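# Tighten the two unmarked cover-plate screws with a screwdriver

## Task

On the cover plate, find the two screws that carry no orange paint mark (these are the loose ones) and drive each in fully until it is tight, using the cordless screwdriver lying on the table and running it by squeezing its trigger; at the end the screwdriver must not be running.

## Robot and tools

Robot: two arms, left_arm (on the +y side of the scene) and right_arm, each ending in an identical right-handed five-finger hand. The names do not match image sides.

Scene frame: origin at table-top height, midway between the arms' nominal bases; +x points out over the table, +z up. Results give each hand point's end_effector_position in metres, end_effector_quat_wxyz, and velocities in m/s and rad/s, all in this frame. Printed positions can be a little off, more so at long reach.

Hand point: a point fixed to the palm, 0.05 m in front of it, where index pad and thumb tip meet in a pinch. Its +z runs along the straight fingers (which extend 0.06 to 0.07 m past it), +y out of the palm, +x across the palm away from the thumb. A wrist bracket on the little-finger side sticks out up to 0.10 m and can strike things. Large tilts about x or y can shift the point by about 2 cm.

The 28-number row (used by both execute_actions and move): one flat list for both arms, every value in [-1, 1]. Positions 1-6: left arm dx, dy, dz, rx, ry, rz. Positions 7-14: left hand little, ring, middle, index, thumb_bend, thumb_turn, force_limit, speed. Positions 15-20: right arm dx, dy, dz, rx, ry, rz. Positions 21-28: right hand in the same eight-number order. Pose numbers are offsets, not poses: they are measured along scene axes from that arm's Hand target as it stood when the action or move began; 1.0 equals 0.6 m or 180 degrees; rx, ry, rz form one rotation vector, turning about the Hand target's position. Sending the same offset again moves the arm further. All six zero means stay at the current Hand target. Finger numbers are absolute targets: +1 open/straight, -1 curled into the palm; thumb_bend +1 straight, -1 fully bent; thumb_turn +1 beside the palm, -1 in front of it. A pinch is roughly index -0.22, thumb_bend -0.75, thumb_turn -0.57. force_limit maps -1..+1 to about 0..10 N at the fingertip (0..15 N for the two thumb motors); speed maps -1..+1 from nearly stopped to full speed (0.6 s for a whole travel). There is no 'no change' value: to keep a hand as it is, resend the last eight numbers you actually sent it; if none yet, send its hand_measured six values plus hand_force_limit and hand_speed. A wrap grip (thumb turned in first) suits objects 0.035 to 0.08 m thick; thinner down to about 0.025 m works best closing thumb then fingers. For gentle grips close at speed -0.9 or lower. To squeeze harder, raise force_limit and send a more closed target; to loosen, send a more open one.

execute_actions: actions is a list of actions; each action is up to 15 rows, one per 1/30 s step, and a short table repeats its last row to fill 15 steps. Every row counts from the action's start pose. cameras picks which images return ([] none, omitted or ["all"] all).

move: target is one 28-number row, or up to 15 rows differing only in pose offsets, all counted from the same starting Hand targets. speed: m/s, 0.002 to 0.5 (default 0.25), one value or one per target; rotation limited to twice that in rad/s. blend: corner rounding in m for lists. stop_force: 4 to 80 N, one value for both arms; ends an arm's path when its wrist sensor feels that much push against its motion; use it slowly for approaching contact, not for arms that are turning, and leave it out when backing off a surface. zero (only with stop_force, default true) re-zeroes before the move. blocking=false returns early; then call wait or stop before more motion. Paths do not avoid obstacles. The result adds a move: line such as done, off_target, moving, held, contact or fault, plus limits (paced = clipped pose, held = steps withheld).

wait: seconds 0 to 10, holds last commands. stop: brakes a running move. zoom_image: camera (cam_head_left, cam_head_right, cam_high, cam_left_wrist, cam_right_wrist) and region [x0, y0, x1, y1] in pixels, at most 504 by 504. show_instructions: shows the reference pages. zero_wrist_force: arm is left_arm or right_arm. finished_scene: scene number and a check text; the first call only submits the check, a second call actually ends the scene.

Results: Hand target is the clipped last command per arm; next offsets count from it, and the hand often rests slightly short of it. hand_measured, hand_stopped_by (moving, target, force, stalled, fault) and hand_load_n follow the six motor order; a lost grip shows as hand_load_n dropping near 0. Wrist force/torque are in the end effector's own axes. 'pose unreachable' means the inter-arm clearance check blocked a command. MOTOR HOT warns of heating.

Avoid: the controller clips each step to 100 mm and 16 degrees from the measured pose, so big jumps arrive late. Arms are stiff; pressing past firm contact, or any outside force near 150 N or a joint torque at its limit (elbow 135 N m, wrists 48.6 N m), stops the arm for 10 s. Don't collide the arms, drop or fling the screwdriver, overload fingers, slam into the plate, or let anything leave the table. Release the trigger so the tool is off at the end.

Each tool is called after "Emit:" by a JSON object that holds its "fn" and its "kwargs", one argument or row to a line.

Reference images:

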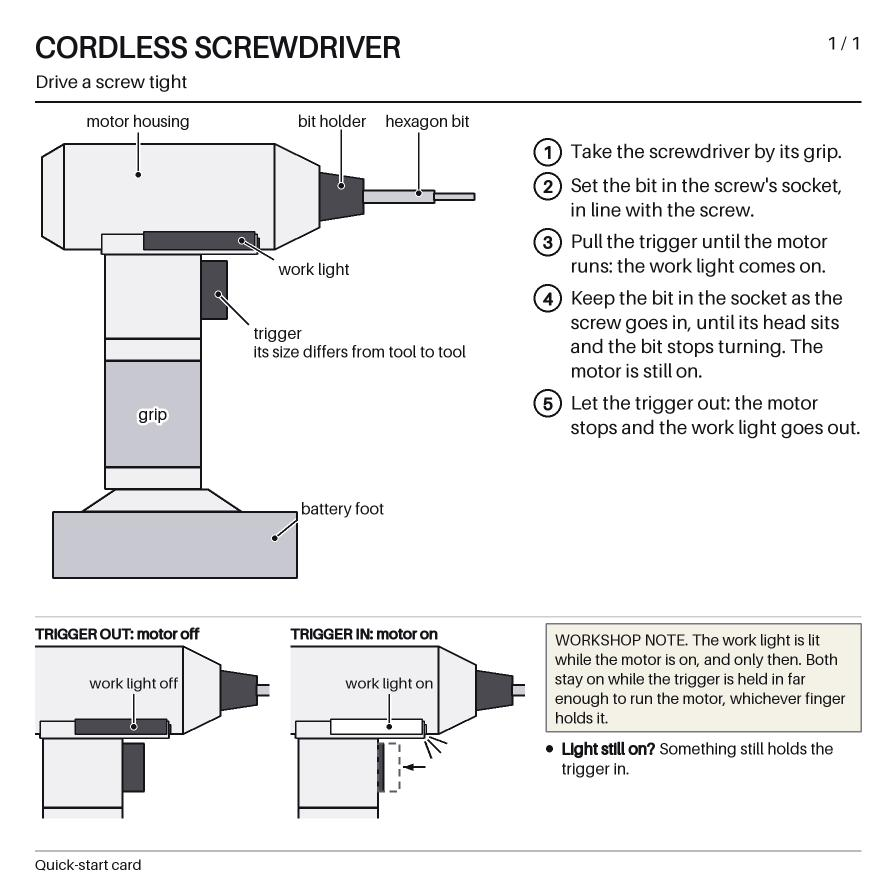

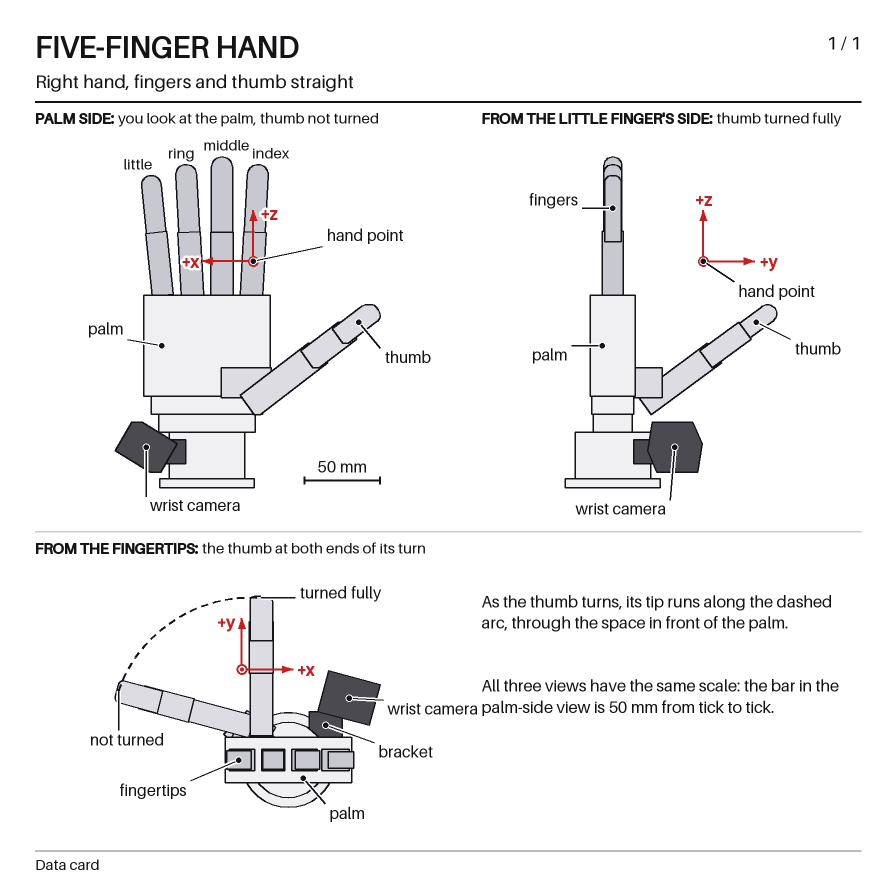

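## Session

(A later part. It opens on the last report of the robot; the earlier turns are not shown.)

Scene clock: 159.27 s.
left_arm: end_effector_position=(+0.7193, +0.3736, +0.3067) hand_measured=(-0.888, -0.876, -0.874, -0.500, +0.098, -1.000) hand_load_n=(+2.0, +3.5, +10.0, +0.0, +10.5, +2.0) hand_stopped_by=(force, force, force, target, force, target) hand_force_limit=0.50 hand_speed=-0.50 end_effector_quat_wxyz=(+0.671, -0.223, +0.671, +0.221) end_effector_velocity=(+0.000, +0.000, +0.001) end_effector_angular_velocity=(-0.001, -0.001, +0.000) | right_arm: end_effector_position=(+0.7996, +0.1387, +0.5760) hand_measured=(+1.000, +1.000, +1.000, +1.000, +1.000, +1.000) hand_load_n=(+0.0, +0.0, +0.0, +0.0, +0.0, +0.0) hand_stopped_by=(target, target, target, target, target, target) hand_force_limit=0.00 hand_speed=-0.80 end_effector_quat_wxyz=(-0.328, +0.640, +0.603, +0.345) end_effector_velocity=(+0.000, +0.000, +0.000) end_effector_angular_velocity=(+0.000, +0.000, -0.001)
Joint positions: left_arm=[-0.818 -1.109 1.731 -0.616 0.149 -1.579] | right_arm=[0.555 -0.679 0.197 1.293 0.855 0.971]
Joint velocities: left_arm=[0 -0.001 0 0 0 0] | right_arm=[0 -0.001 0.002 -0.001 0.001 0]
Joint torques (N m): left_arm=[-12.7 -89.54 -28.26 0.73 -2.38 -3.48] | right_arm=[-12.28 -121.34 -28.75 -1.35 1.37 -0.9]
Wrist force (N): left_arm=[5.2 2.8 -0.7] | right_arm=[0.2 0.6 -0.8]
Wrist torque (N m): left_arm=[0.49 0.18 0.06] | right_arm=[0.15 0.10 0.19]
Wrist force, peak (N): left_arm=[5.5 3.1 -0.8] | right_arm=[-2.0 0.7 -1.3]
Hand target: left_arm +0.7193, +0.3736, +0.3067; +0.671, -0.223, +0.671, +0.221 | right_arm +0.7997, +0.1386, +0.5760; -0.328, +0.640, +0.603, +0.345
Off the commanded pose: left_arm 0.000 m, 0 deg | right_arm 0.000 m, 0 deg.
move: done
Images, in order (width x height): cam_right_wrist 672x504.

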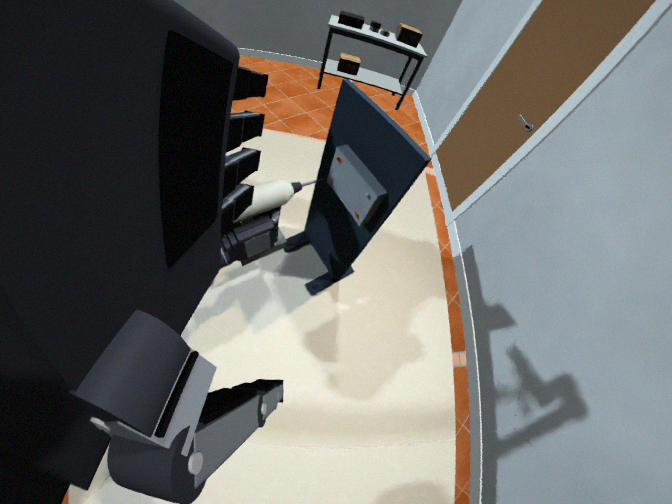

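Emit:
{"fn": "move", "kwargs": {
  "target": [0.0044,-0.0065,-0.0097,0,0,0,-0.98,-0.98,-0.98,-0.84,-0.98,-1,0.5,-0.5,0,0,0,0,0,0,1,1,1,1,1,1,0,-0.8],
  "speed": 0.03,
  "cameras": ["cam_right_wrist"]
}}

Emit:
{"fn": "zoom_image", "kwargs": {
  "camera": "cam_right_wrist",
  "region": [315, 170, 339, 188]
}}

Emit:
{"fn": "move", "kwargs": {
  "target": [0,0,0,0,0,0,-0.98,-0.98,-0.98,-0.84,-0.98,-1,0.5,-0.5,-0.012,-0.1,-0.245,0.18,0,0,1,1,1,1,1,1,0,-0.8],
  "cameras": ["cam_right_wrist"]
}}

Emit:
{"fn": "zoom_image", "kwargs": {
  "camera": "cam_right_wrist",
  "region": [315, 193, 339, 211]
}}

Emit:
{"fn": "zoom_image", "kwargs": {
  "camera": "cam_right_wrist",
  "region": [230, 140, 410, 275]
}}

Scene clock: 160.33 s.
left_arm: end_effector_position=(+0.7220, +0.3696, +0.3007) hand_measured=(-0.888, -0.876, -0.874, -0.828, +0.098, -1.000) hand_load_n=(+1.5, +2.5, +10.0, +7.5, +11.0, +2.5) hand_stopped_by=(force, force, force, force, force, target) hand_force_limit=0.50 hand_speed=-0.50 end_effector_quat_wxyz=(+0.671, -0.223, +0.671, +0.221) end_effector_velocity=(+0.000, +0.000, +0.001) end_effector_angular_velocity=(-0.001, -0.001, +0.000) | right_arm: end_effector_position=(+0.7997, +0.1386, +0.5760) hand_measured=(+1.000, +1.000, +1.000, +1.000, +1.000, +1.000) hand_load_n=(+0.0, +0.0, +0.0, +0.0, +0.0, +0.0) hand_stopped_by=(target, target, target, target, target, target) hand_force_limit=0.00 hand_speed=-0.80 end_effector_quat_wxyz=(-0.328, +0.640, +0.603, +0.345) end_effector_velocity=(+0.000, +0.000, +0.001) end_effector_angular_velocity=(+0.001, -0.001, +0.000)
Joint positions: left_arm=[-0.819 -1.097 1.725 -0.622 0.147 -1.579] | right_arm=[0.555 -0.679 0.197 1.293 0.855 0.971]
Joint velocities: left_arm=[0 -0.001 0 0 0 0] | right_arm=[0 -0.001 0 -0.001 0 0]
Joint torques (N m): left_arm=[-10.8 -81.94 -44.05 -2.65 -2.23 -1.93] | right_arm=[-14.34 -115.13 -34.13 0.66 1.11 0.36]
Wrist force (N): left_arm=[5.2 3.0 -0.7] | right_arm=[0.1 0.7 -0.5]
Wrist torque (N m): left_arm=[0.51 0.18 0.07] | right_arm=[0.14 0.12 0.18]
Wrist force, peak (N): left_arm=[5.5 3.0 -0.9] | right_arm=[-0.1 0.8 -0.7]
Hand target: left_arm +0.7219, +0.3697, +0.3009; +0.671, -0.223, +0.671, +0.221 | right_arm +0.7997, +0.1386, +0.5760; -0.328, +0.640, +0.603, +0.345
Off the commanded pose: left_arm 0.000 m, 0 deg | right_arm 0.000 m, 0 deg.
move: done
Images, in order (width x height): cam_right_wrist 672x504.

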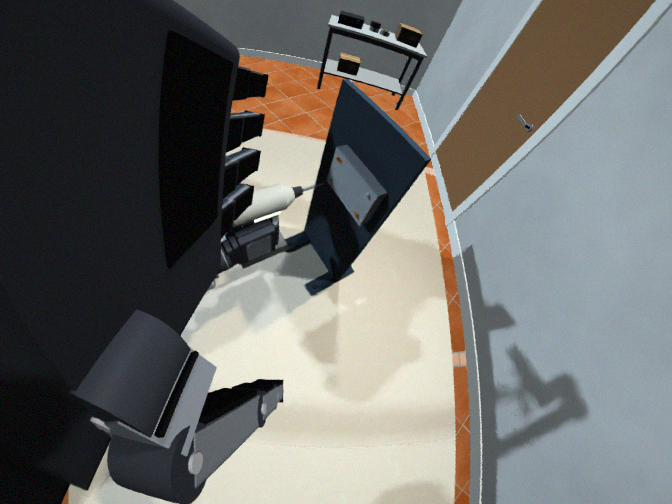

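Scaled by 21.000 from the camera's 672x504 image, which has a finer 960x720 frame.

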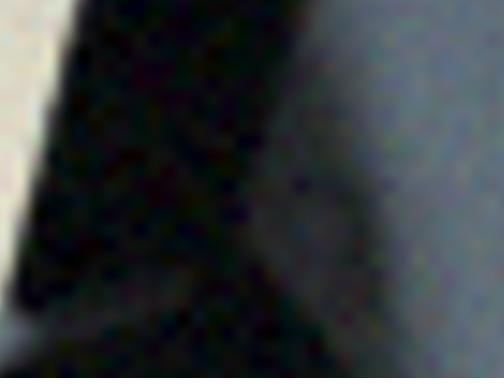

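Scene clock: 162.00 s.
left_arm: end_effector_position=(+0.7219, +0.3697, +0.3009) hand_measured=(-0.888, -0.876, -0.874, -0.828, +0.098, -1.000) hand_load_n=(+1.5, +2.5, +9.5, +7.5, +11.0, +2.5) hand_stopped_by=(force, force, force, force, force, target) hand_force_limit=0.50 hand_speed=-0.50 end_effector_quat_wxyz=(+0.671, -0.223, +0.671, +0.221) end_effector_velocity=(+0.000, +0.000, +0.000) end_effector_angular_velocity=(+0.001, +0.001, +0.000) | right_arm: end_effector_position=(+0.7923, +0.0785, +0.4289) hand_measured=(+1.000, +1.000, +1.000, +1.000, +1.000, +1.000) hand_load_n=(+0.0, +0.0, +0.0, +0.0, +0.0, +0.0) hand_stopped_by=(target, target, target, target, target, target) hand_force_limit=0.00 hand_speed=-0.80 end_effector_quat_wxyz=(-0.494, +0.523, +0.483, +0.500) end_effector_velocity=(+0.000, +0.000, -0.001) end_effector_angular_velocity=(+0.001, -0.001, +0.001)
Joint positions: left_arm=[-0.819 -1.097 1.725 -0.622 0.147 -1.579] | right_arm=[0.44 -1.137 1.406 -0.244 0.546 1.583]
Joint velocities: left_arm=[0.001 0 0 0.001 0 0] | right_arm=[0 0 0.002 -0.005 0 0.001]
Joint torques (N m): left_arm=[5.93 -89.61 -25.66 2.08 0.94 3.27] | right_arm=[16.32 -75.53 -35.62 -4.14 -1.43 2.33]
Wrist force (N): left_arm=[5.0 2.6 -0.8] | right_arm=[-0.1 0.4 -1.1]
Wrist torque (N m): left_arm=[0.47 0.21 0.05] | right_arm=[0.11 0.28 0.19]
Wrist force, peak (N): left_arm=[5.4 3.1 -0.6] | right_arm=[2.4 0.3 -0.4]
Hand target: left_arm +0.7219, +0.3697, +0.3009; +0.671, -0.223, +0.671, +0.221 | right_arm +0.7922, +0.0786, +0.4288; +0.494, -0.523, -0.483, -0.500
Off the commanded pose: left_arm 0.000 m, 0 deg | right_arm 0.000 m, 0 deg.
move: done
Images, in order (width x height): cam_right_wrist 672x504.

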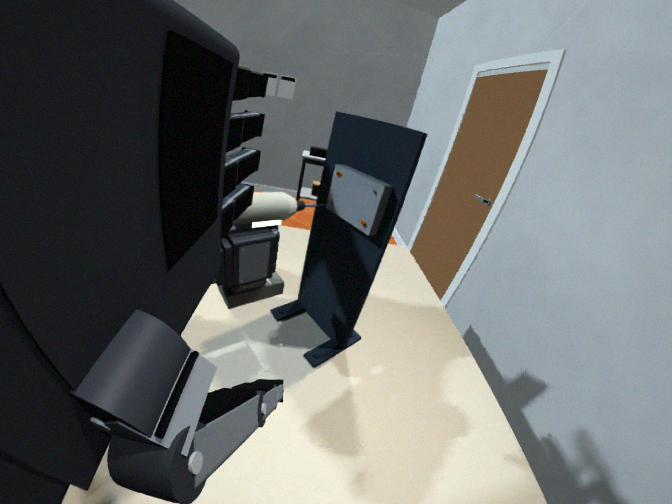

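Scaled by 21.000 from the camera's 672x504 image, which has a finer 960x720 frame.

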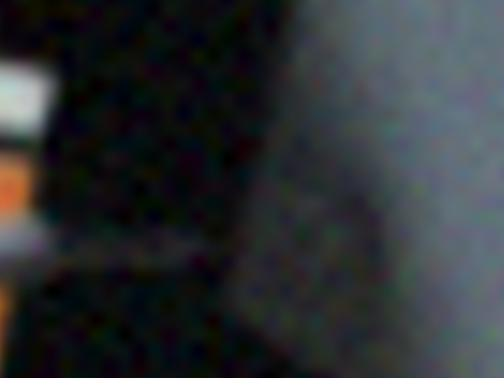

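Scaled by 2.800 from the camera's 672x504 image, which has a finer 960x720 frame.

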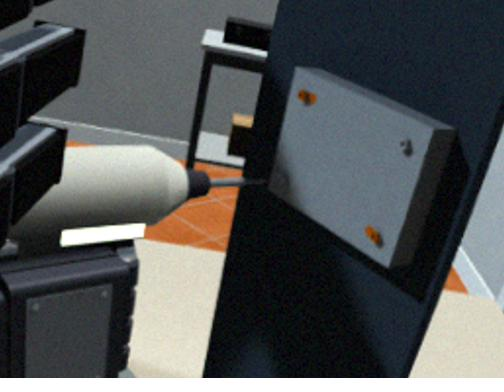

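Emit:
{"fn": "move", "kwargs": {
  "target": [-0.0961,-0.066,0,0,0,0,-0.98,-0.98,-0.98,-0.84,-0.98,-1,0.5,-0.5,0,0,0,0,0,0,1,1,1,1,1,1,0,-0.8],
  "speed": 0.2,
  "cameras": ["cam_right_wrist"]
}}

Emit:
{"fn": "zoom_image", "kwargs": {
  "camera": "cam_right_wrist",
  "region": [315, 193, 339, 211]
}}

Emit:
{"fn": "zoom_image", "kwargs": {
  "camera": "cam_right_wrist",
  "region": [320, 150, 400, 240]
}}

Emit:
{"fn": "move", "kwargs": {
  "target": [0,0,0,0,0,0,-0.98,-0.98,-0.98,-0.84,-0.98,-1,0.5,-0.5,0.012,0.1,0.245,-0.18,0,0,1,1,1,1,1,1,0,-0.8],
  "cameras": ["cam_right_wrist"]
}}

Emit:
{"fn": "zoom_image", "kwargs": {
  "camera": "cam_right_wrist",
  "region": [315, 170, 339, 188]
}}

Emit:
{"fn": "zoom_image", "kwargs": {
  "camera": "cam_right_wrist",
  "region": [320, 140, 400, 230]
}}

Scene clock: 163.37 s.
left_arm: end_effector_position=(+0.6641, +0.3302, +0.3009) hand_measured=(-0.888, -0.876, -0.874, -0.828, +0.098, -1.000) hand_load_n=(+1.5, +2.5, +9.5, +7.5, +11.5, +2.5) hand_stopped_by=(force, force, force, force, force, target) hand_force_limit=0.50 hand_speed=-0.50 end_effector_quat_wxyz=(+0.671, -0.223, +0.671, +0.221) end_effector_velocity=(+0.000, -0.001, +0.000) end_effector_angular_velocity=(+0.001, +0.001, -0.001) | right_arm: end_effector_position=(+0.7922, +0.0786, +0.4288) hand_measured=(+1.000, +1.000, +1.000, +1.000, +1.000, +1.000) hand_load_n=(+0.0, +0.0, +0.0, +0.0, +0.0, +0.0) hand_stopped_by=(target, target, target, target, target, target) hand_force_limit=0.00 hand_speed=-0.80 end_effector_quat_wxyz=(-0.494, +0.523, +0.483, +0.500) end_effector_velocity=(+0.000, +0.000, +0.002) end_effector_angular_velocity=(+0.001, -0.002, +0.000)
Joint positions: left_arm=[-0.914 -1.13 1.777 -0.629 0.052 -1.592] | right_arm=[0.44 -1.137 1.406 -0.244 0.546 1.583]
Joint velocities: left_arm=[-0.001 0 -0.001 0.002 0 0] | right_arm=[0 -0.002 0 -0.001 0 0]
Joint torques (N m): left_arm=[-10.24 -50.07 -50.7 3.68 0.78 -0.79] | right_arm=[14.6 -73.22 -41.28 -0.81 -1.25 0.22]
Wrist force (N): left_arm=[5.1 2.9 -1.0] | right_arm=[0.0 0.4 -0.8]
Wrist torque (N m): left_arm=[0.53 0.21 0.05] | right_arm=[0.09 0.25 0.19]
Wrist force, peak (N): left_arm=[5.3 2.8 -3.9] | right_arm=[0.2 0.5 -1.3]
Hand target: left_arm +0.6642, +0.3301, +0.3009; +0.671, -0.223, +0.671, +0.221 | right_arm +0.7922, +0.0786, +0.4288; +0.494, -0.523, -0.483, -0.500
Off the commanded pose: left_arm 0.000 m, 0 deg | right_arm 0.000 m, 0 deg.
move: done
Images, in order (width x height): cam_right_wrist 672x504.

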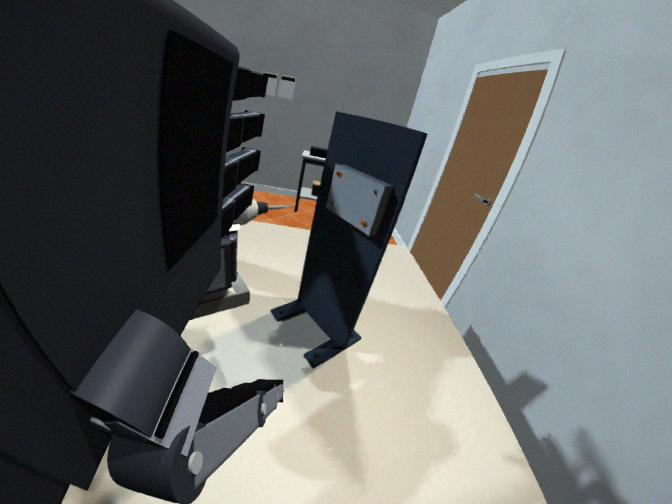

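Scaled by 21.000 from the camera's 672x504 image, which has a finer 960x720 frame.

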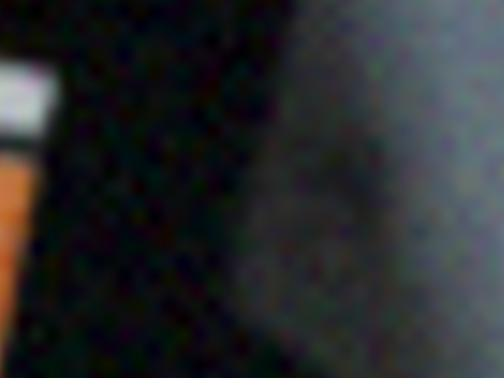

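Scaled by 5.600 from the camera's 672x504 image, which has a finer 960x720 frame.

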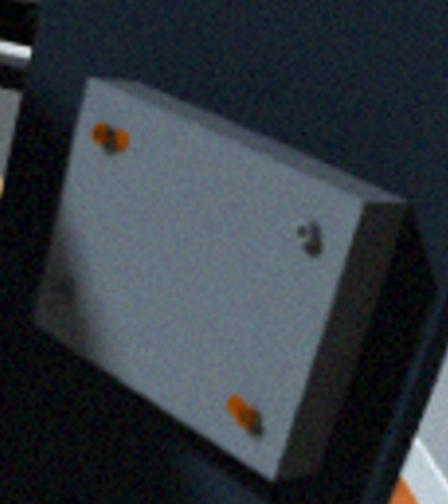

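Scene clock: 165.10 s.
left_arm: end_effector_position=(+0.6642, +0.3301, +0.3009) hand_measured=(-0.888, -0.876, -0.874, -0.828, +0.098, -1.000) hand_load_n=(+1.5, +2.5, +10.0, +7.5, +11.0, +2.5) hand_stopped_by=(force, force, force, force, force, target) hand_force_limit=0.50 hand_speed=-0.50 end_effector_quat_wxyz=(+0.671, -0.223, +0.671, +0.221) end_effector_velocity=(+0.000, +0.000, +0.000) end_effector_angular_velocity=(+0.000, +0.000, -0.001) | right_arm: end_effector_position=(+0.7995, +0.1388, +0.5759) hand_measured=(+1.000, +1.000, +1.000, +1.000, +1.000, +1.000) hand_load_n=(+0.0, +0.0, +0.0, +0.0, +0.0, +0.0) hand_stopped_by=(target, target, target, target, target, target) hand_force_limit=0.00 hand_speed=-0.80 end_effector_quat_wxyz=(-0.328, +0.640, +0.603, +0.345) end_effector_velocity=(+0.000, -0.001, +0.001) end_effector_angular_velocity=(+0.001, -0.002, -0.001)
Joint positions: left_arm=[-0.914 -1.13 1.777 -0.628 0.052 -1.592] | right_arm=[0.556 -0.68 0.198 1.292 0.855 0.971]
Joint velocities: left_arm=[0 0 0 0 0.001 0] | right_arm=[0 -0.003 0.003 -0.002 0 0]
Joint torques (N m): left_arm=[-13.06 -50.84 -47.48 3.52 -1.15 -2.99] | right_arm=[-13.59 -117.05 -29.56 -0.97 1.05 -0.73]
Wrist force (N): left_arm=[5.2 2.7 -1.1] | right_arm=[0.3 0.8 -0.8]
Wrist torque (N m): left_arm=[0.51 0.20 0.05] | right_arm=[0.18 0.09 0.20]
Wrist force, peak (N): left_arm=[5.4 3.2 -0.9] | right_arm=[-2.1 0.4 -1.6]
Hand target: left_arm +0.6642, +0.3301, +0.3009; +0.671, -0.223, +0.671, +0.221 | right_arm +0.7996, +0.1387, +0.5760; -0.328, +0.640, +0.603, +0.345
Off the commanded pose: left_arm 0.000 m, 0 deg | right_arm 0.000 m, 0 deg.
move: done
Images, in order (width x height): cam_right_wrist 672x504.

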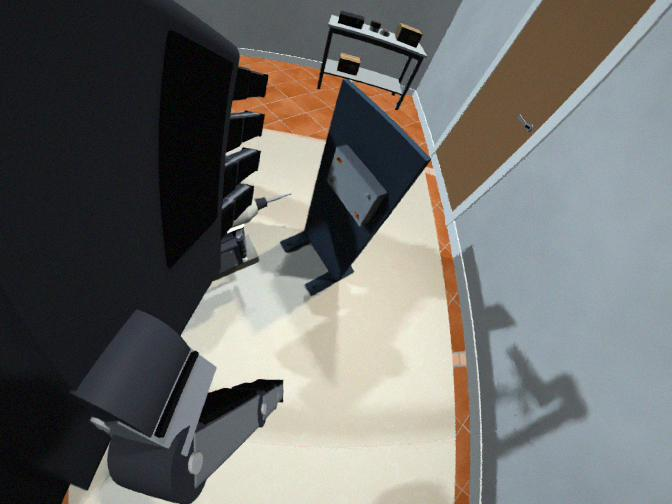

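Scaled by 21.000 from the camera's 672x504 image, which has a finer 960x720 frame.

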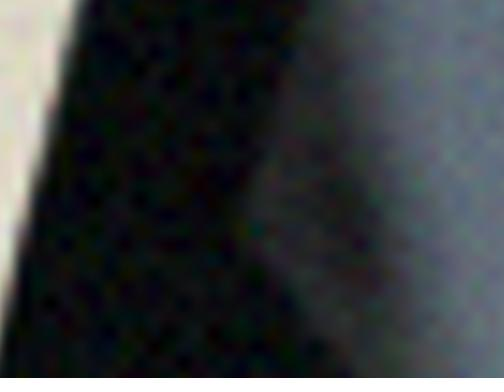

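Scaled by 5.600 from the camera's 672x504 image, which has a finer 960x720 frame.

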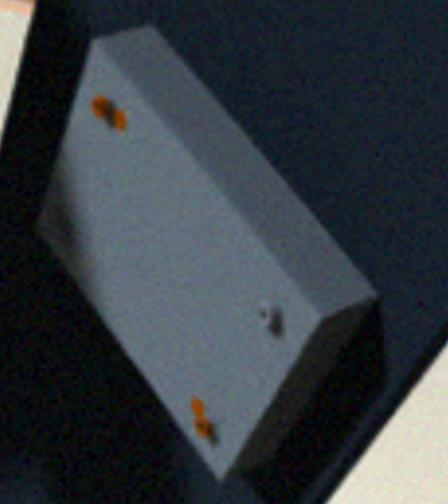

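Emit:
{"fn": "move", "kwargs": {
  "target": [0.0933,-0.1383,-0.06,0,0,0,-0.98,-0.98,-0.98,-0.84,-0.98,-1,0.5,-0.5,0,0,0,0,0,0,1,1,1,1,1,1,0,-0.8],
  "speed": 0.2,
  "cameras": ["cam_right_wrist"]
}}

Emit:
{"fn": "zoom_image", "kwargs": {
  "camera": "cam_right_wrist",
  "region": [315, 170, 339, 188]
}}

Emit:
{"fn": "zoom_image", "kwargs": {
  "camera": "cam_right_wrist",
  "region": [320, 140, 400, 230]
}}

Emit:
{"fn": "move", "kwargs": {
  "target": [0,0,0,0,0,0,-0.98,-0.98,-0.98,-0.84,-0.98,-1,0.5,-0.5,-0.012,-0.1,-0.245,0.18,0,0,1,1,1,1,1,1,0,-0.8],
  "cameras": ["cam_right_wrist"]
}}

Emit:
{"fn": "zoom_image", "kwargs": {
  "camera": "cam_right_wrist",
  "region": [315, 193, 339, 211]
}}

Emit:
{"fn": "zoom_image", "kwargs": {
  "camera": "cam_right_wrist",
  "region": [320, 150, 400, 240]
}}

Scene clock: 166.73 s.
left_arm: end_effector_position=(+0.7199, +0.2471, +0.2646) hand_measured=(-0.888, -0.876, -0.874, -0.828, +0.098, -1.000) hand_load_n=(+1.5, +2.5, +9.5, +7.5, +11.0, +2.0) hand_stopped_by=(force, force, force, force, force, target) hand_force_limit=0.50 hand_speed=-0.50 end_effector_quat_wxyz=(+0.671, -0.223, +0.671, +0.221) end_effector_velocity=(+0.000, -0.001, +0.000) end_effector_angular_velocity=(-0.002, -0.002, +0.000) | right_arm: end_effector_position=(+0.7996, +0.1387, +0.5760) hand_measured=(+1.000, +1.000, +1.000, +1.000, +1.000, +1.000) hand_load_n=(+0.0, +0.0, +0.0, +0.0, +0.0, +0.0) hand_stopped_by=(target, target, target, target, target, target) hand_force_limit=0.00 hand_speed=-0.80 end_effector_quat_wxyz=(-0.328, +0.640, +0.603, +0.345) end_effector_velocity=(+0.000, -0.001, +0.000) end_effector_angular_velocity=(-0.001, +0.002, +0.000)
Joint positions: left_arm=[-0.926 -0.967 1.585 -0.61 0.04 -1.581] | right_arm=[0.555 -0.68 0.199 1.292 0.855 0.971]
Joint velocities: left_arm=[0 0 0 -0.005 0 0.002] | right_arm=[0 0 0 0.002 0 0]
Joint torques (N m): left_arm=[10.13 -71.41 -43.58 -4.61 1.46 3.68] | right_arm=[-13.96 -114.9 -36.02 1.35 1.24 0.56]
Wrist force (N): left_arm=[5.5 2.6 -1.3] | right_arm=[0.0 0.5 -0.6]
Wrist torque (N m): left_arm=[0.48 0.14 0.08] | right_arm=[0.13 0.15 0.17]
Wrist force, peak (N): left_arm=[3.7 6.2 -0.5] | right_arm=[0.0 0.8 -0.9]
Hand target: left_arm +0.7199, +0.2471, +0.2646; +0.671, -0.223, +0.671, +0.221 | right_arm +0.7996, +0.1387, +0.5760; -0.328, +0.640, +0.603, +0.345
Off the commanded pose: left_arm 0.000 m, 0 deg | right_arm 0.000 m, 0 deg.
move: done
Images, in order (width x height): cam_right_wrist 672x504.

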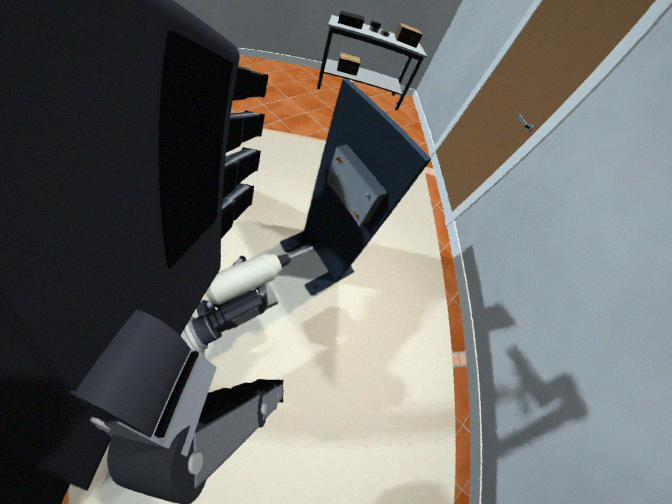

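Scaled by 21.000 from the camera's 672x504 image, which has a finer 960x720 frame.

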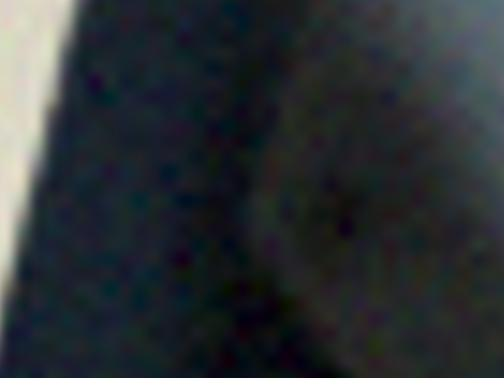

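Scaled by 5.600 from the camera's 672x504 image, which has a finer 960x720 frame.

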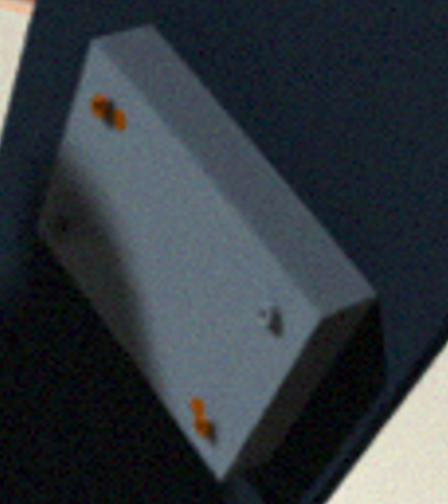

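Scene clock: 168.40 s.
left_arm: end_effector_position=(+0.7199, +0.2472, +0.2646) hand_measured=(-0.888, -0.876, -0.874, -0.828, +0.098, -1.000) hand_load_n=(+1.5, +2.5, +9.5, +7.5, +11.0, +2.5) hand_stopped_by=(force, force, force, force, force, target) hand_force_limit=0.50 hand_speed=-0.50 end_effector_quat_wxyz=(+0.671, -0.223, +0.671, +0.221) end_effector_velocity=(+0.000, -0.001, +0.000) end_effector_angular_velocity=(+0.000, +0.000, -0.001) | right_arm: end_effector_position=(+0.7922, +0.0786, +0.4289) hand_measured=(+1.000, +1.000, +1.000, +1.000, +1.000, +1.000) hand_load_n=(+0.0, +0.0, +0.0, +0.0, +0.0, +0.0) hand_stopped_by=(target, target, target, target, target, target) hand_force_limit=0.00 hand_speed=-0.80 end_effector_quat_wxyz=(-0.494, +0.523, +0.483, +0.500) end_effector_velocity=(+0.000, +0.000, -0.001) end_effector_angular_velocity=(+0.002, -0.001, +0.001)
Joint positions: left_arm=[-0.926 -0.965 1.581 -0.593 0.04 -1.596] | right_arm=[0.44 -1.137 1.406 -0.244 0.547 1.583]
Joint velocities: left_arm=[-0.001 0 0 -0.001 0.001 0] | right_arm=[0 0 0.002 -0.005 0 0.002]
Joint torques (N m): left_arm=[1.59 -65.9 -50.28 2.83 0.55 -2.51] | right_arm=[14.14 -75.63 -34.72 -3.6 -1.45 1.98]
Wrist force (N): left_arm=[5.3 3.0 -1.0] | right_arm=[0.4 0.2 -0.8]
Wrist torque (N m): left_arm=[0.53 0.18 0.07] | right_arm=[0.05 0.19 0.21]
Wrist force, peak (N): left_arm=[5.4 2.8 -1.2] | right_arm=[-1.9 0.5 -1.9]
Hand target: left_arm +0.7199, +0.2471, +0.2646; +0.671, -0.223, +0.671, +0.221 | right_arm +0.7921, +0.0787, +0.4287; +0.494, -0.523, -0.483, -0.500
Off the commanded pose: left_arm 0.000 m, 0 deg | right_arm 0.000 m, 0 deg.
move: done
Images, in order (width x height): cam_right_wrist 672x504.

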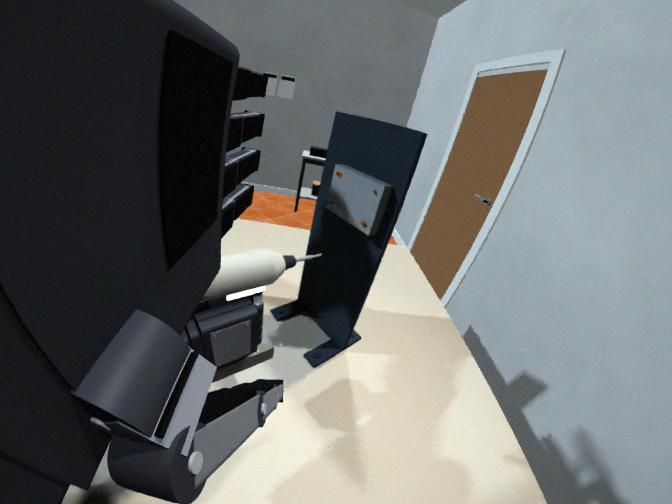

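Scaled by 21.000 from the camera's 672x504 image, which has a finer 960x720 frame.

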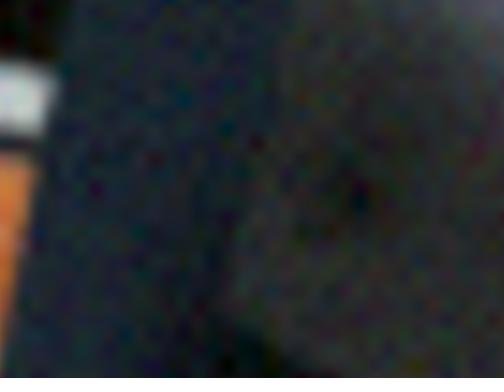

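Scaled by 5.600 from the camera's 672x504 image, which has a finer 960x720 frame.

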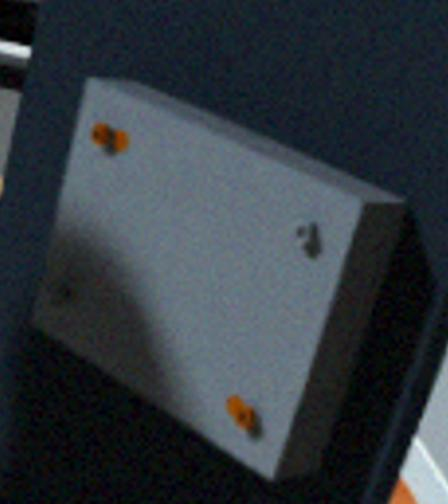

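Emit:
{"fn": "move", "kwargs": {
  "target": [-0.0965,0.2905,0.0757,0,0,0,-0.98,-0.98,-0.98,-0.84,-0.98,-1,0.5,-0.5,0,0,0,0,0,0,1,1,1,1,1,1,0,-0.8],
  "speed": 0.2,
  "cameras": ["cam_right_wrist"]
}}

Emit:
{"fn": "zoom_image", "kwargs": {
  "camera": "cam_right_wrist",
  "region": [315, 193, 339, 211]
}}

Emit:
{"fn": "zoom_image", "kwargs": {
  "camera": "cam_right_wrist",
  "region": [320, 150, 400, 240]
}}

Emit:
{"fn": "move", "kwargs": {
  "target": [0,0,0,0,0,0,-0.98,-0.98,-0.98,-0.84,-0.98,-1,0.5,-0.5,0.012,0.1,0.245,-0.18,0,0,1,1,1,1,1,1,0,-0.8],
  "cameras": ["cam_right_wrist"]
}}

Emit:
{"fn": "zoom_image", "kwargs": {
  "camera": "cam_right_wrist",
  "region": [315, 170, 339, 188]
}}

Emit:
{"fn": "zoom_image", "kwargs": {
  "camera": "cam_right_wrist",
  "region": [320, 140, 400, 230]
}}

Scene clock: 171.27 s.
left_arm: end_effector_position=(+0.6625, +0.4215, +0.3104) hand_measured=(-0.888, -0.876, -0.874, -0.828, +0.098, -1.000) hand_load_n=(+1.5, +2.0, +9.5, +7.5, +11.5, +2.5) hand_stopped_by=(force, force, force, force, force, target) hand_force_limit=0.50 hand_speed=-0.50 end_effector_quat_wxyz=(+0.671, -0.223, +0.671, +0.221) end_effector_velocity=(+0.000, +0.000, +0.000) end_effector_angular_velocity=(+0.000, +0.000, -0.001) | right_arm: end_effector_position=(+0.7921, +0.0787, +0.4287) hand_measured=(+1.000, +1.000, +1.000, +1.000, +1.000, +1.000) hand_load_n=(+0.0, +0.0, +0.0, +0.0, +0.0, +0.0) hand_stopped_by=(target, target, target, target, target, target) hand_force_limit=0.00 hand_speed=-0.80 end_effector_quat_wxyz=(-0.494, +0.523, +0.483, +0.500) end_effector_velocity=(+0.000, +0.000, +0.000) end_effector_angular_velocity=(+0.000, +0.000, +0.000)
Joint positions: left_arm=[-0.827 -1.214 1.884 -0.663 0.139 -1.579] | right_arm=[0.44 -1.137 1.406 -0.244 0.546 1.583]
Joint velocities: left_arm=[0 0 0 0 0 0.001] | right_arm=[0 0 0 -0.001 0 0]
Joint torques (N m): left_arm=[-2.02 -67.36 -44.51 -2.09 -2.1 2.57] | right_arm=[14.14 -73.2 -45.88 0.93 -1.01 -0.47]
Wrist force (N): left_arm=[5.3 3.0 -0.6] | right_arm=[0.4 0.4 -0.9]
Wrist torque (N m): left_arm=[0.52 0.16 0.07] | right_arm=[0.09 0.20 0.21]
Wrist force, peak (N): left_arm=[4.1 6.4 0.0] | right_arm=[0.3 0.6 -1.4]
Hand target: left_arm +0.6624, +0.4215, +0.3105; +0.671, -0.223, +0.671, +0.221 | right_arm +0.7921, +0.0787, +0.4287; +0.494, -0.523, -0.483, -0.500
Off the commanded pose: left_arm 0.001 m, 0 deg | right_arm 0.000 m, 0 deg.
move: done
Images, in order (width x height): cam_right_wrist 672x504.

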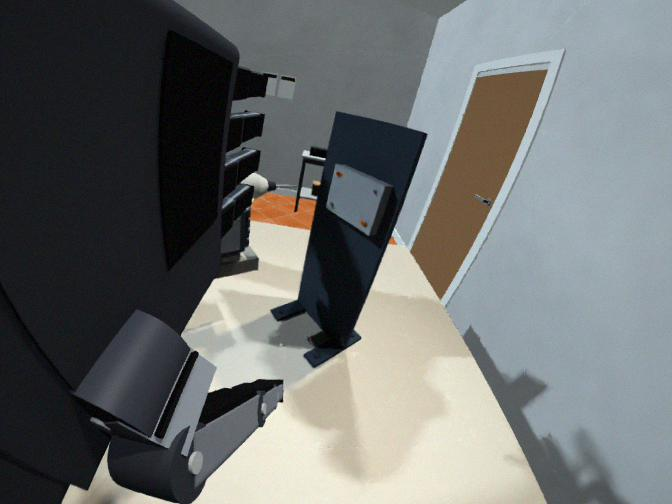

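Scaled by 21.000 from the camera's 672x504 image, which has a finer 960x720 frame.

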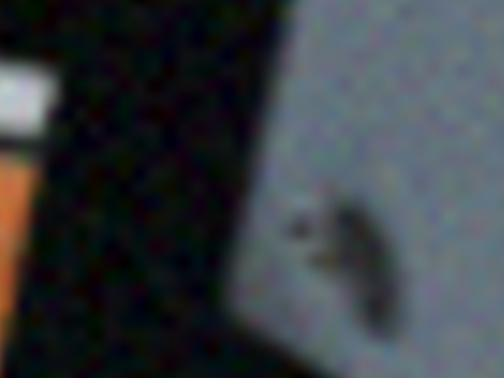

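Scaled by 5.600 from the camera's 672x504 image, which has a finer 960x720 frame.

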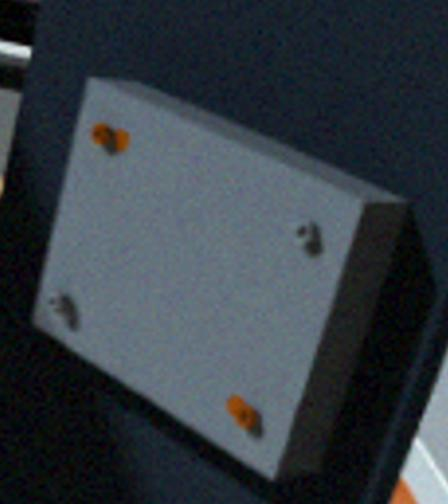

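Scene clock: 173.00 s.
left_arm: end_effector_position=(+0.6624, +0.4215, +0.3105) hand_measured=(-0.888, -0.876, -0.874, -0.828, +0.098, -1.000) hand_load_n=(+1.5, +2.5, +10.0, +7.5, +11.0, +2.5) hand_stopped_by=(force, force, force, force, force, target) hand_force_limit=0.50 hand_speed=-0.50 end_effector_quat_wxyz=(+0.671, -0.223, +0.671, +0.221) end_effector_velocity=(+0.000, +0.000, +0.000) end_effector_angular_velocity=(+0.002, +0.001, -0.001) | right_arm: end_effector_position=(+0.7995, +0.1389, +0.5759) hand_measured=(+1.000, +1.000, +1.000, +1.000, +1.000, +1.000) hand_load_n=(+0.0, +0.0, +0.0, +0.0, +0.0, +0.0) hand_stopped_by=(target, target, target, target, target, target) hand_force_limit=0.00 hand_speed=-0.80 end_effector_quat_wxyz=(-0.328, +0.640, +0.603, +0.345) end_effector_velocity=(+0.000, +0.000, +0.000) end_effector_angular_velocity=(+0.001, -0.002, +0.000)
Joint positions: left_arm=[-0.827 -1.214 1.884 -0.663 0.139 -1.579] | right_arm=[0.556 -0.681 0.2 1.291 0.855 0.971]
Joint velocities: left_arm=[0 0 0 0 0.001 0.002] | right_arm=[0 -0.001 0.002 -0.002 0.001 0]
Joint torques (N m): left_arm=[-12.12 -75.63 -47.42 2.69 -2.2 -2.93] | right_arm=[-14.26 -117.2 -28.74 -0.59 1.28 -0.65]
Wrist force (N): left_arm=[5.3 2.6 -0.6] | right_arm=[0.6 0.2 -0.1]
Wrist torque (N m): left_arm=[0.46 0.16 0.06] | right_arm=[0.06 0.03 0.20]
Wrist force, peak (N): left_arm=[5.3 3.3 -0.8] | right_arm=[-1.8 0.6 -1.6]
Hand target: left_arm +0.6624, +0.4215, +0.3105; +0.671, -0.223, +0.671, +0.221 | right_arm +0.7995, +0.1388, +0.5759; -0.328, +0.640, +0.603, +0.345
Off the commanded pose: left_arm 0.000 m, 0 deg | right_arm 0.000 m, 0 deg.
move: done
Images, in order (width x height): cam_right_wrist 672x504.

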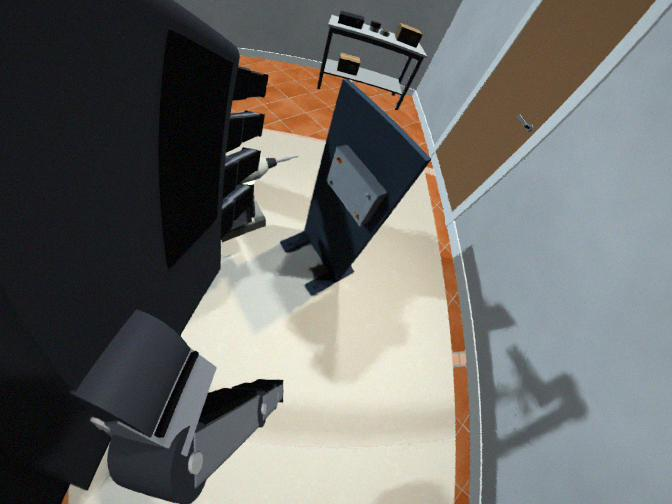

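Scaled by 21.000 from the camera's 672x504 image, which has a finer 960x720 frame.

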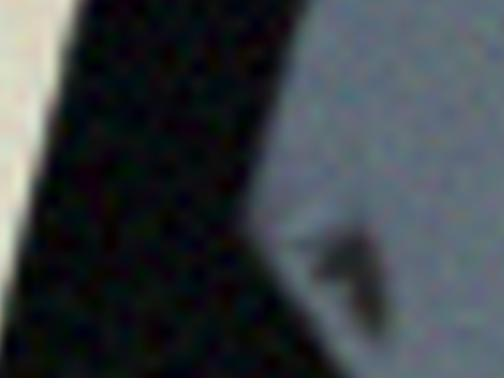

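Scaled by 5.600 from the camera's 672x504 image, which has a finer 960x720 frame.

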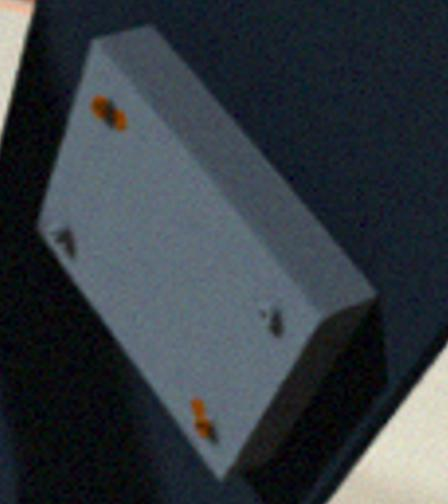

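Emit:
{"fn": "move", "kwargs": {
  "target": [0.1037,-0.0843,-0.0125,0,0,0,-0.98,-0.98,-0.98,-0.84,-0.98,-1,0.5,-0.5,0,0,0,0,0,0,1,1,1,1,1,1,0,-0.8],
  "speed": 0.12,
  "cameras": ["cam_right_wrist"]
}}

Emit:
{"fn": "zoom_image", "kwargs": {
  "camera": "cam_right_wrist",
  "region": [315, 170, 339, 188]
}}

Emit:
{"fn": "move", "kwargs": {
  "target": [0,0,0,0,0,0,-0.98,-0.98,-0.98,-0.84,-0.98,-1,0.5,-0.5,-0.012,-0.1,-0.245,0.18,0,0,1,1,1,1,1,1,0,-0.8],
  "cameras": ["cam_right_wrist"]
}}

Emit:
{"fn": "zoom_image", "kwargs": {
  "camera": "cam_right_wrist",
  "region": [315, 193, 339, 211]
}}

Scene clock: 174.60 s.
left_arm: end_effector_position=(+0.7246, +0.3709, +0.3028) hand_measured=(-0.888, -0.876, -0.874, -0.828, +0.098, -1.000) hand_load_n=(+1.5, +2.0, +9.5, +7.5, +11.5, +2.5) hand_stopped_by=(force, force, force, force, force, target) hand_force_limit=0.50 hand_speed=-0.50 end_effector_quat_wxyz=(+0.671, -0.223, +0.671, +0.221) end_effector_velocity=(+0.000, +0.000, +0.000) end_effector_angular_velocity=(-0.002, -0.002, +0.000) | right_arm: end_effector_position=(+0.7995, +0.1388, +0.5759) hand_measured=(+1.000, +1.000, +1.000, +1.000, +1.000, +1.000) hand_load_n=(+0.0, +0.0, +0.0, +0.0, +0.0, +0.0) hand_stopped_by=(target, target, target, target, target, target) hand_force_limit=0.00 hand_speed=-0.80 end_effector_quat_wxyz=(-0.328, +0.640, +0.603, +0.345) end_effector_velocity=(+0.000, +0.000, +0.001) end_effector_angular_velocity=(+0.001, -0.001, +0.000)
Joint positions: left_arm=[-0.815 -1.097 1.72 -0.617 0.151 -1.579] | right_arm=[0.556 -0.681 0.2 1.291 0.855 0.971]
Joint velocities: left_arm=[0 0 0 -0.001 0 -0.001] | right_arm=[0 0 0 -0.001 -0.001 0]
Joint torques (N m): left_arm=[-11.55 -80.96 -30.24 1.73 -1.96 -1.81] | right_arm=[-14.6 -115.75 -32.64 0.41 1.11 0.57]
Wrist force (N): left_arm=[5.2 2.9 -0.9] | right_arm=[0.2 0.6 -0.8]
Wrist torque (N m): left_arm=[0.52 0.19 0.07] | right_arm=[0.16 0.12 0.18]
Wrist force, peak (N): left_arm=[4.9 5.1 -1.7] | right_arm=[0.3 0.7 -0.9]
Hand target: left_arm +0.7246, +0.3708, +0.3028; +0.671, -0.223, +0.671, +0.221 | right_arm +0.7995, +0.1388, +0.5759; -0.328, +0.640, +0.603, +0.345
Off the commanded pose: left_arm 0.000 m, 0 deg | right_arm 0.000 m, 0 deg.
move: done
Images, in order (width x height): cam_right_wrist 672x504.

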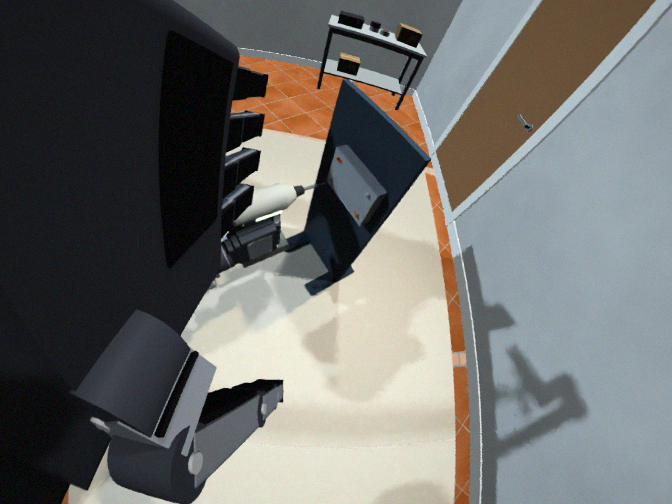

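Scaled by 21.000 from the camera's 672x504 image, which has a finer 960x720 frame.

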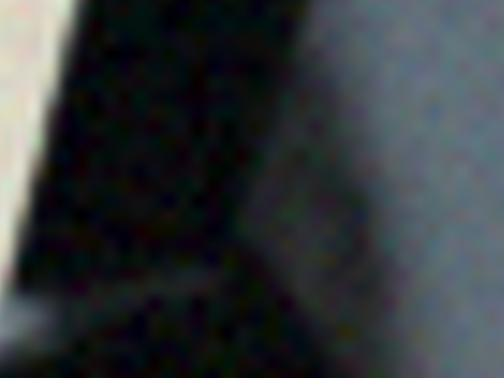

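Scene clock: 176.27 s.
left_arm: end_effector_position=(+0.7246, +0.3708, +0.3028) hand_measured=(-0.888, -0.876, -0.874, -0.828, +0.098, -1.000) hand_load_n=(+1.5, +2.5, +9.5, +7.5, +11.5, +2.5) hand_stopped_by=(force, force, force, force, force, target) hand_force_limit=0.50 hand_speed=-0.50 end_effector_quat_wxyz=(+0.671, -0.223, +0.671, +0.221) end_effector_velocity=(+0.000, +0.001, +0.001) end_effector_angular_velocity=(+0.000, +0.000, +0.002) | right_arm: end_effector_position=(+0.7921, +0.0787, +0.4288) hand_measured=(+1.000, +1.000, +1.000, +1.000, +1.000, +1.000) hand_load_n=(+0.0, +0.0, +0.0, +0.0, +0.0, +0.0) hand_stopped_by=(target, target, target, target, target, target) hand_force_limit=0.00 hand_speed=-0.80 end_effector_quat_wxyz=(-0.493, +0.523, +0.483, +0.500) end_effector_velocity=(-0.001, +0.001, +0.001) end_effector_angular_velocity=(+0.003, -0.003, +0.001)
Joint positions: left_arm=[-0.815 -1.097 1.72 -0.617 0.151 -1.579] | right_arm=[0.44 -1.137 1.406 -0.244 0.547 1.583]
Joint velocities: left_arm=[0.001 -0.001 0 0 0 0] | right_arm=[0.001 -0.001 0.002 -0.006 -0.001 0.002]
Joint torques (N m): left_arm=[-13.57 -89.27 -27.13 -3.19 -2.37 2.92] | right_arm=[16.51 -75.21 -34.04 -3.69 -1.5 1.96]
Wrist force (N): left_arm=[5.1 2.9 -0.6] | right_arm=[-0.1 0.3 -0.7]
Wrist torque (N m): left_arm=[0.50 0.19 0.07] | right_arm=[0.07 0.25 0.18]
Wrist force, peak (N): left_arm=[5.4 3.1 -0.5] | right_arm=[-1.8 0.4 -1.7]
Hand target: left_arm +0.7246, +0.3708, +0.3028; +0.671, -0.223, +0.671, +0.221 | right_arm +0.7920, +0.0788, +0.4287; +0.494, -0.523, -0.483, -0.500
Off the commanded pose: left_arm 0.000 m, 0 deg | right_arm 0.000 m, 0 deg.
move: done
Images, in order (width x height): cam_right_wrist 672x504.

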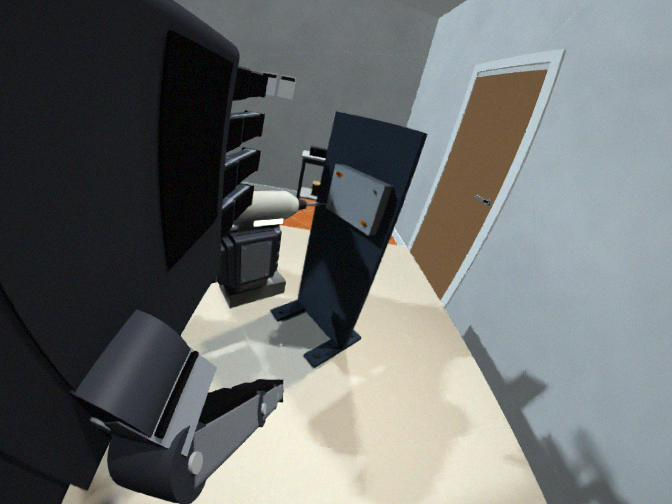

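Scaled by 21.000 from the camera's 672x504 image, which has a finer 960x720 frame.

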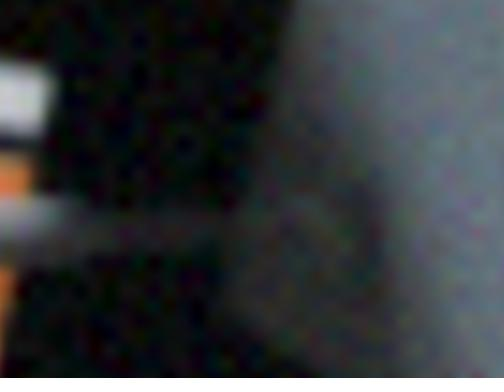

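Emit:
{"fn": "move", "kwargs": {
  "target": [0.0261,0.0179,0,0,0,0,-0.98,-0.98,-0.98,-0.84,-0.98,-1,0.5,-0.5,0,0,0,0,0,0,1,1,1,1,1,1,0,-0.8],
  "speed": 0.006,
  "stop_force": 4,
  "cameras": ["cam_right_wrist"]
}}

Emit:
{"fn": "zoom_image", "kwargs": {
  "camera": "cam_right_wrist",
  "region": [315, 193, 339, 211]
}}

Scene clock: 179.13 s.
left_arm: end_effector_position=(+0.7318, +0.3758, +0.3028) hand_measured=(-0.888, -0.876, -0.874, -0.828, +0.098, -1.000) hand_load_n=(+1.5, +2.5, +9.5, +7.5, +11.5, +2.0) hand_stopped_by=(force, force, force, force, force, target) hand_force_limit=0.50 hand_speed=-0.50 end_effector_quat_wxyz=(+0.671, -0.223, +0.671, +0.221) end_effector_velocity=(+0.000, +0.000, +0.000) end_effector_angular_velocity=(+0.001, +0.001, +0.000) | right_arm: end_effector_position=(+0.7920, +0.0788, +0.4287) hand_measured=(+1.000, +1.000, +1.000, +1.000, +1.000, +1.000) hand_load_n=(+0.0, +0.0, +0.0, +0.0, +0.0, +0.0) hand_stopped_by=(target, target, target, target, target, target) hand_force_limit=0.00 hand_speed=-0.80 end_effector_quat_wxyz=(-0.494, +0.523, +0.483, +0.500) end_effector_velocity=(+0.000, +0.000, +0.000) end_effector_angular_velocity=(-0.001, +0.001, +0.000)
Joint positions: left_arm=[-0.804 -1.092 1.712 -0.615 0.163 -1.578] | right_arm=[0.44 -1.137 1.406 -0.244 0.547 1.583]
Joint velocities: left_arm=[0 0 0 -0.001 0 0.002] | right_arm=[0 0 0 0.001 0 0]
Joint torques (N m): left_arm=[-12.36 -90.58 -26.91 -4.12 -2.05 2.17] | right_arm=[14.39 -71.18 -46.02 1.04 -1.01 -0.49]
Wrist force (N): left_arm=[5.1 3.0 -0.6] | right_arm=[0.0 0.3 -1.0]
Wrist torque (N m): left_arm=[0.52 0.18 0.07] | right_arm=[0.08 0.26 0.19]
Wrist force, peak (N): left_arm=[5.6 3.3 -6.2] | right_arm=[-0.1 0.7 -1.3]
Hand target: left_arm +0.7318, +0.3758, +0.3028; +0.671, -0.223, +0.671, +0.221 | right_arm +0.7920, +0.0788, +0.4287; +0.494, -0.523, -0.483, -0.500
Off the commanded pose: left_arm 0.010 m, 0 deg | right_arm 0.000 m, 0 deg.
move: contact (left_arm)
Images, in order (width x height): cam_right_wrist 672x504.

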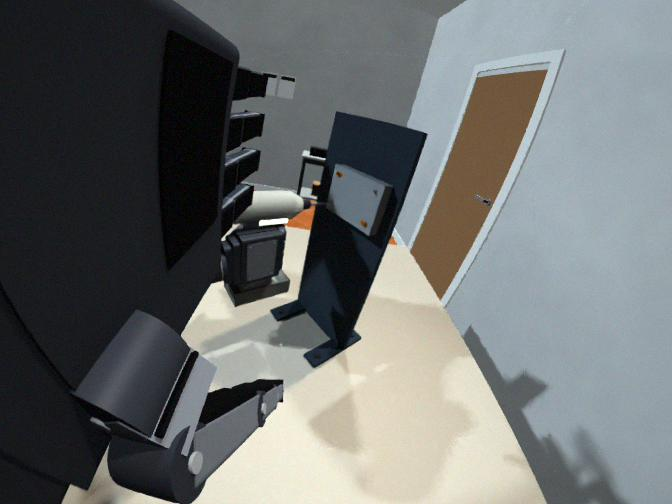

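Scaled by 21.000 from the camera's 672x504 image, which has a finer 960x720 frame.

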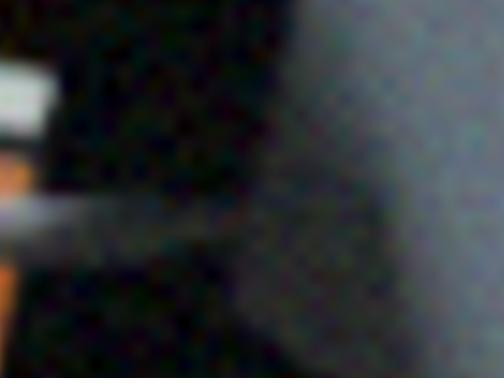

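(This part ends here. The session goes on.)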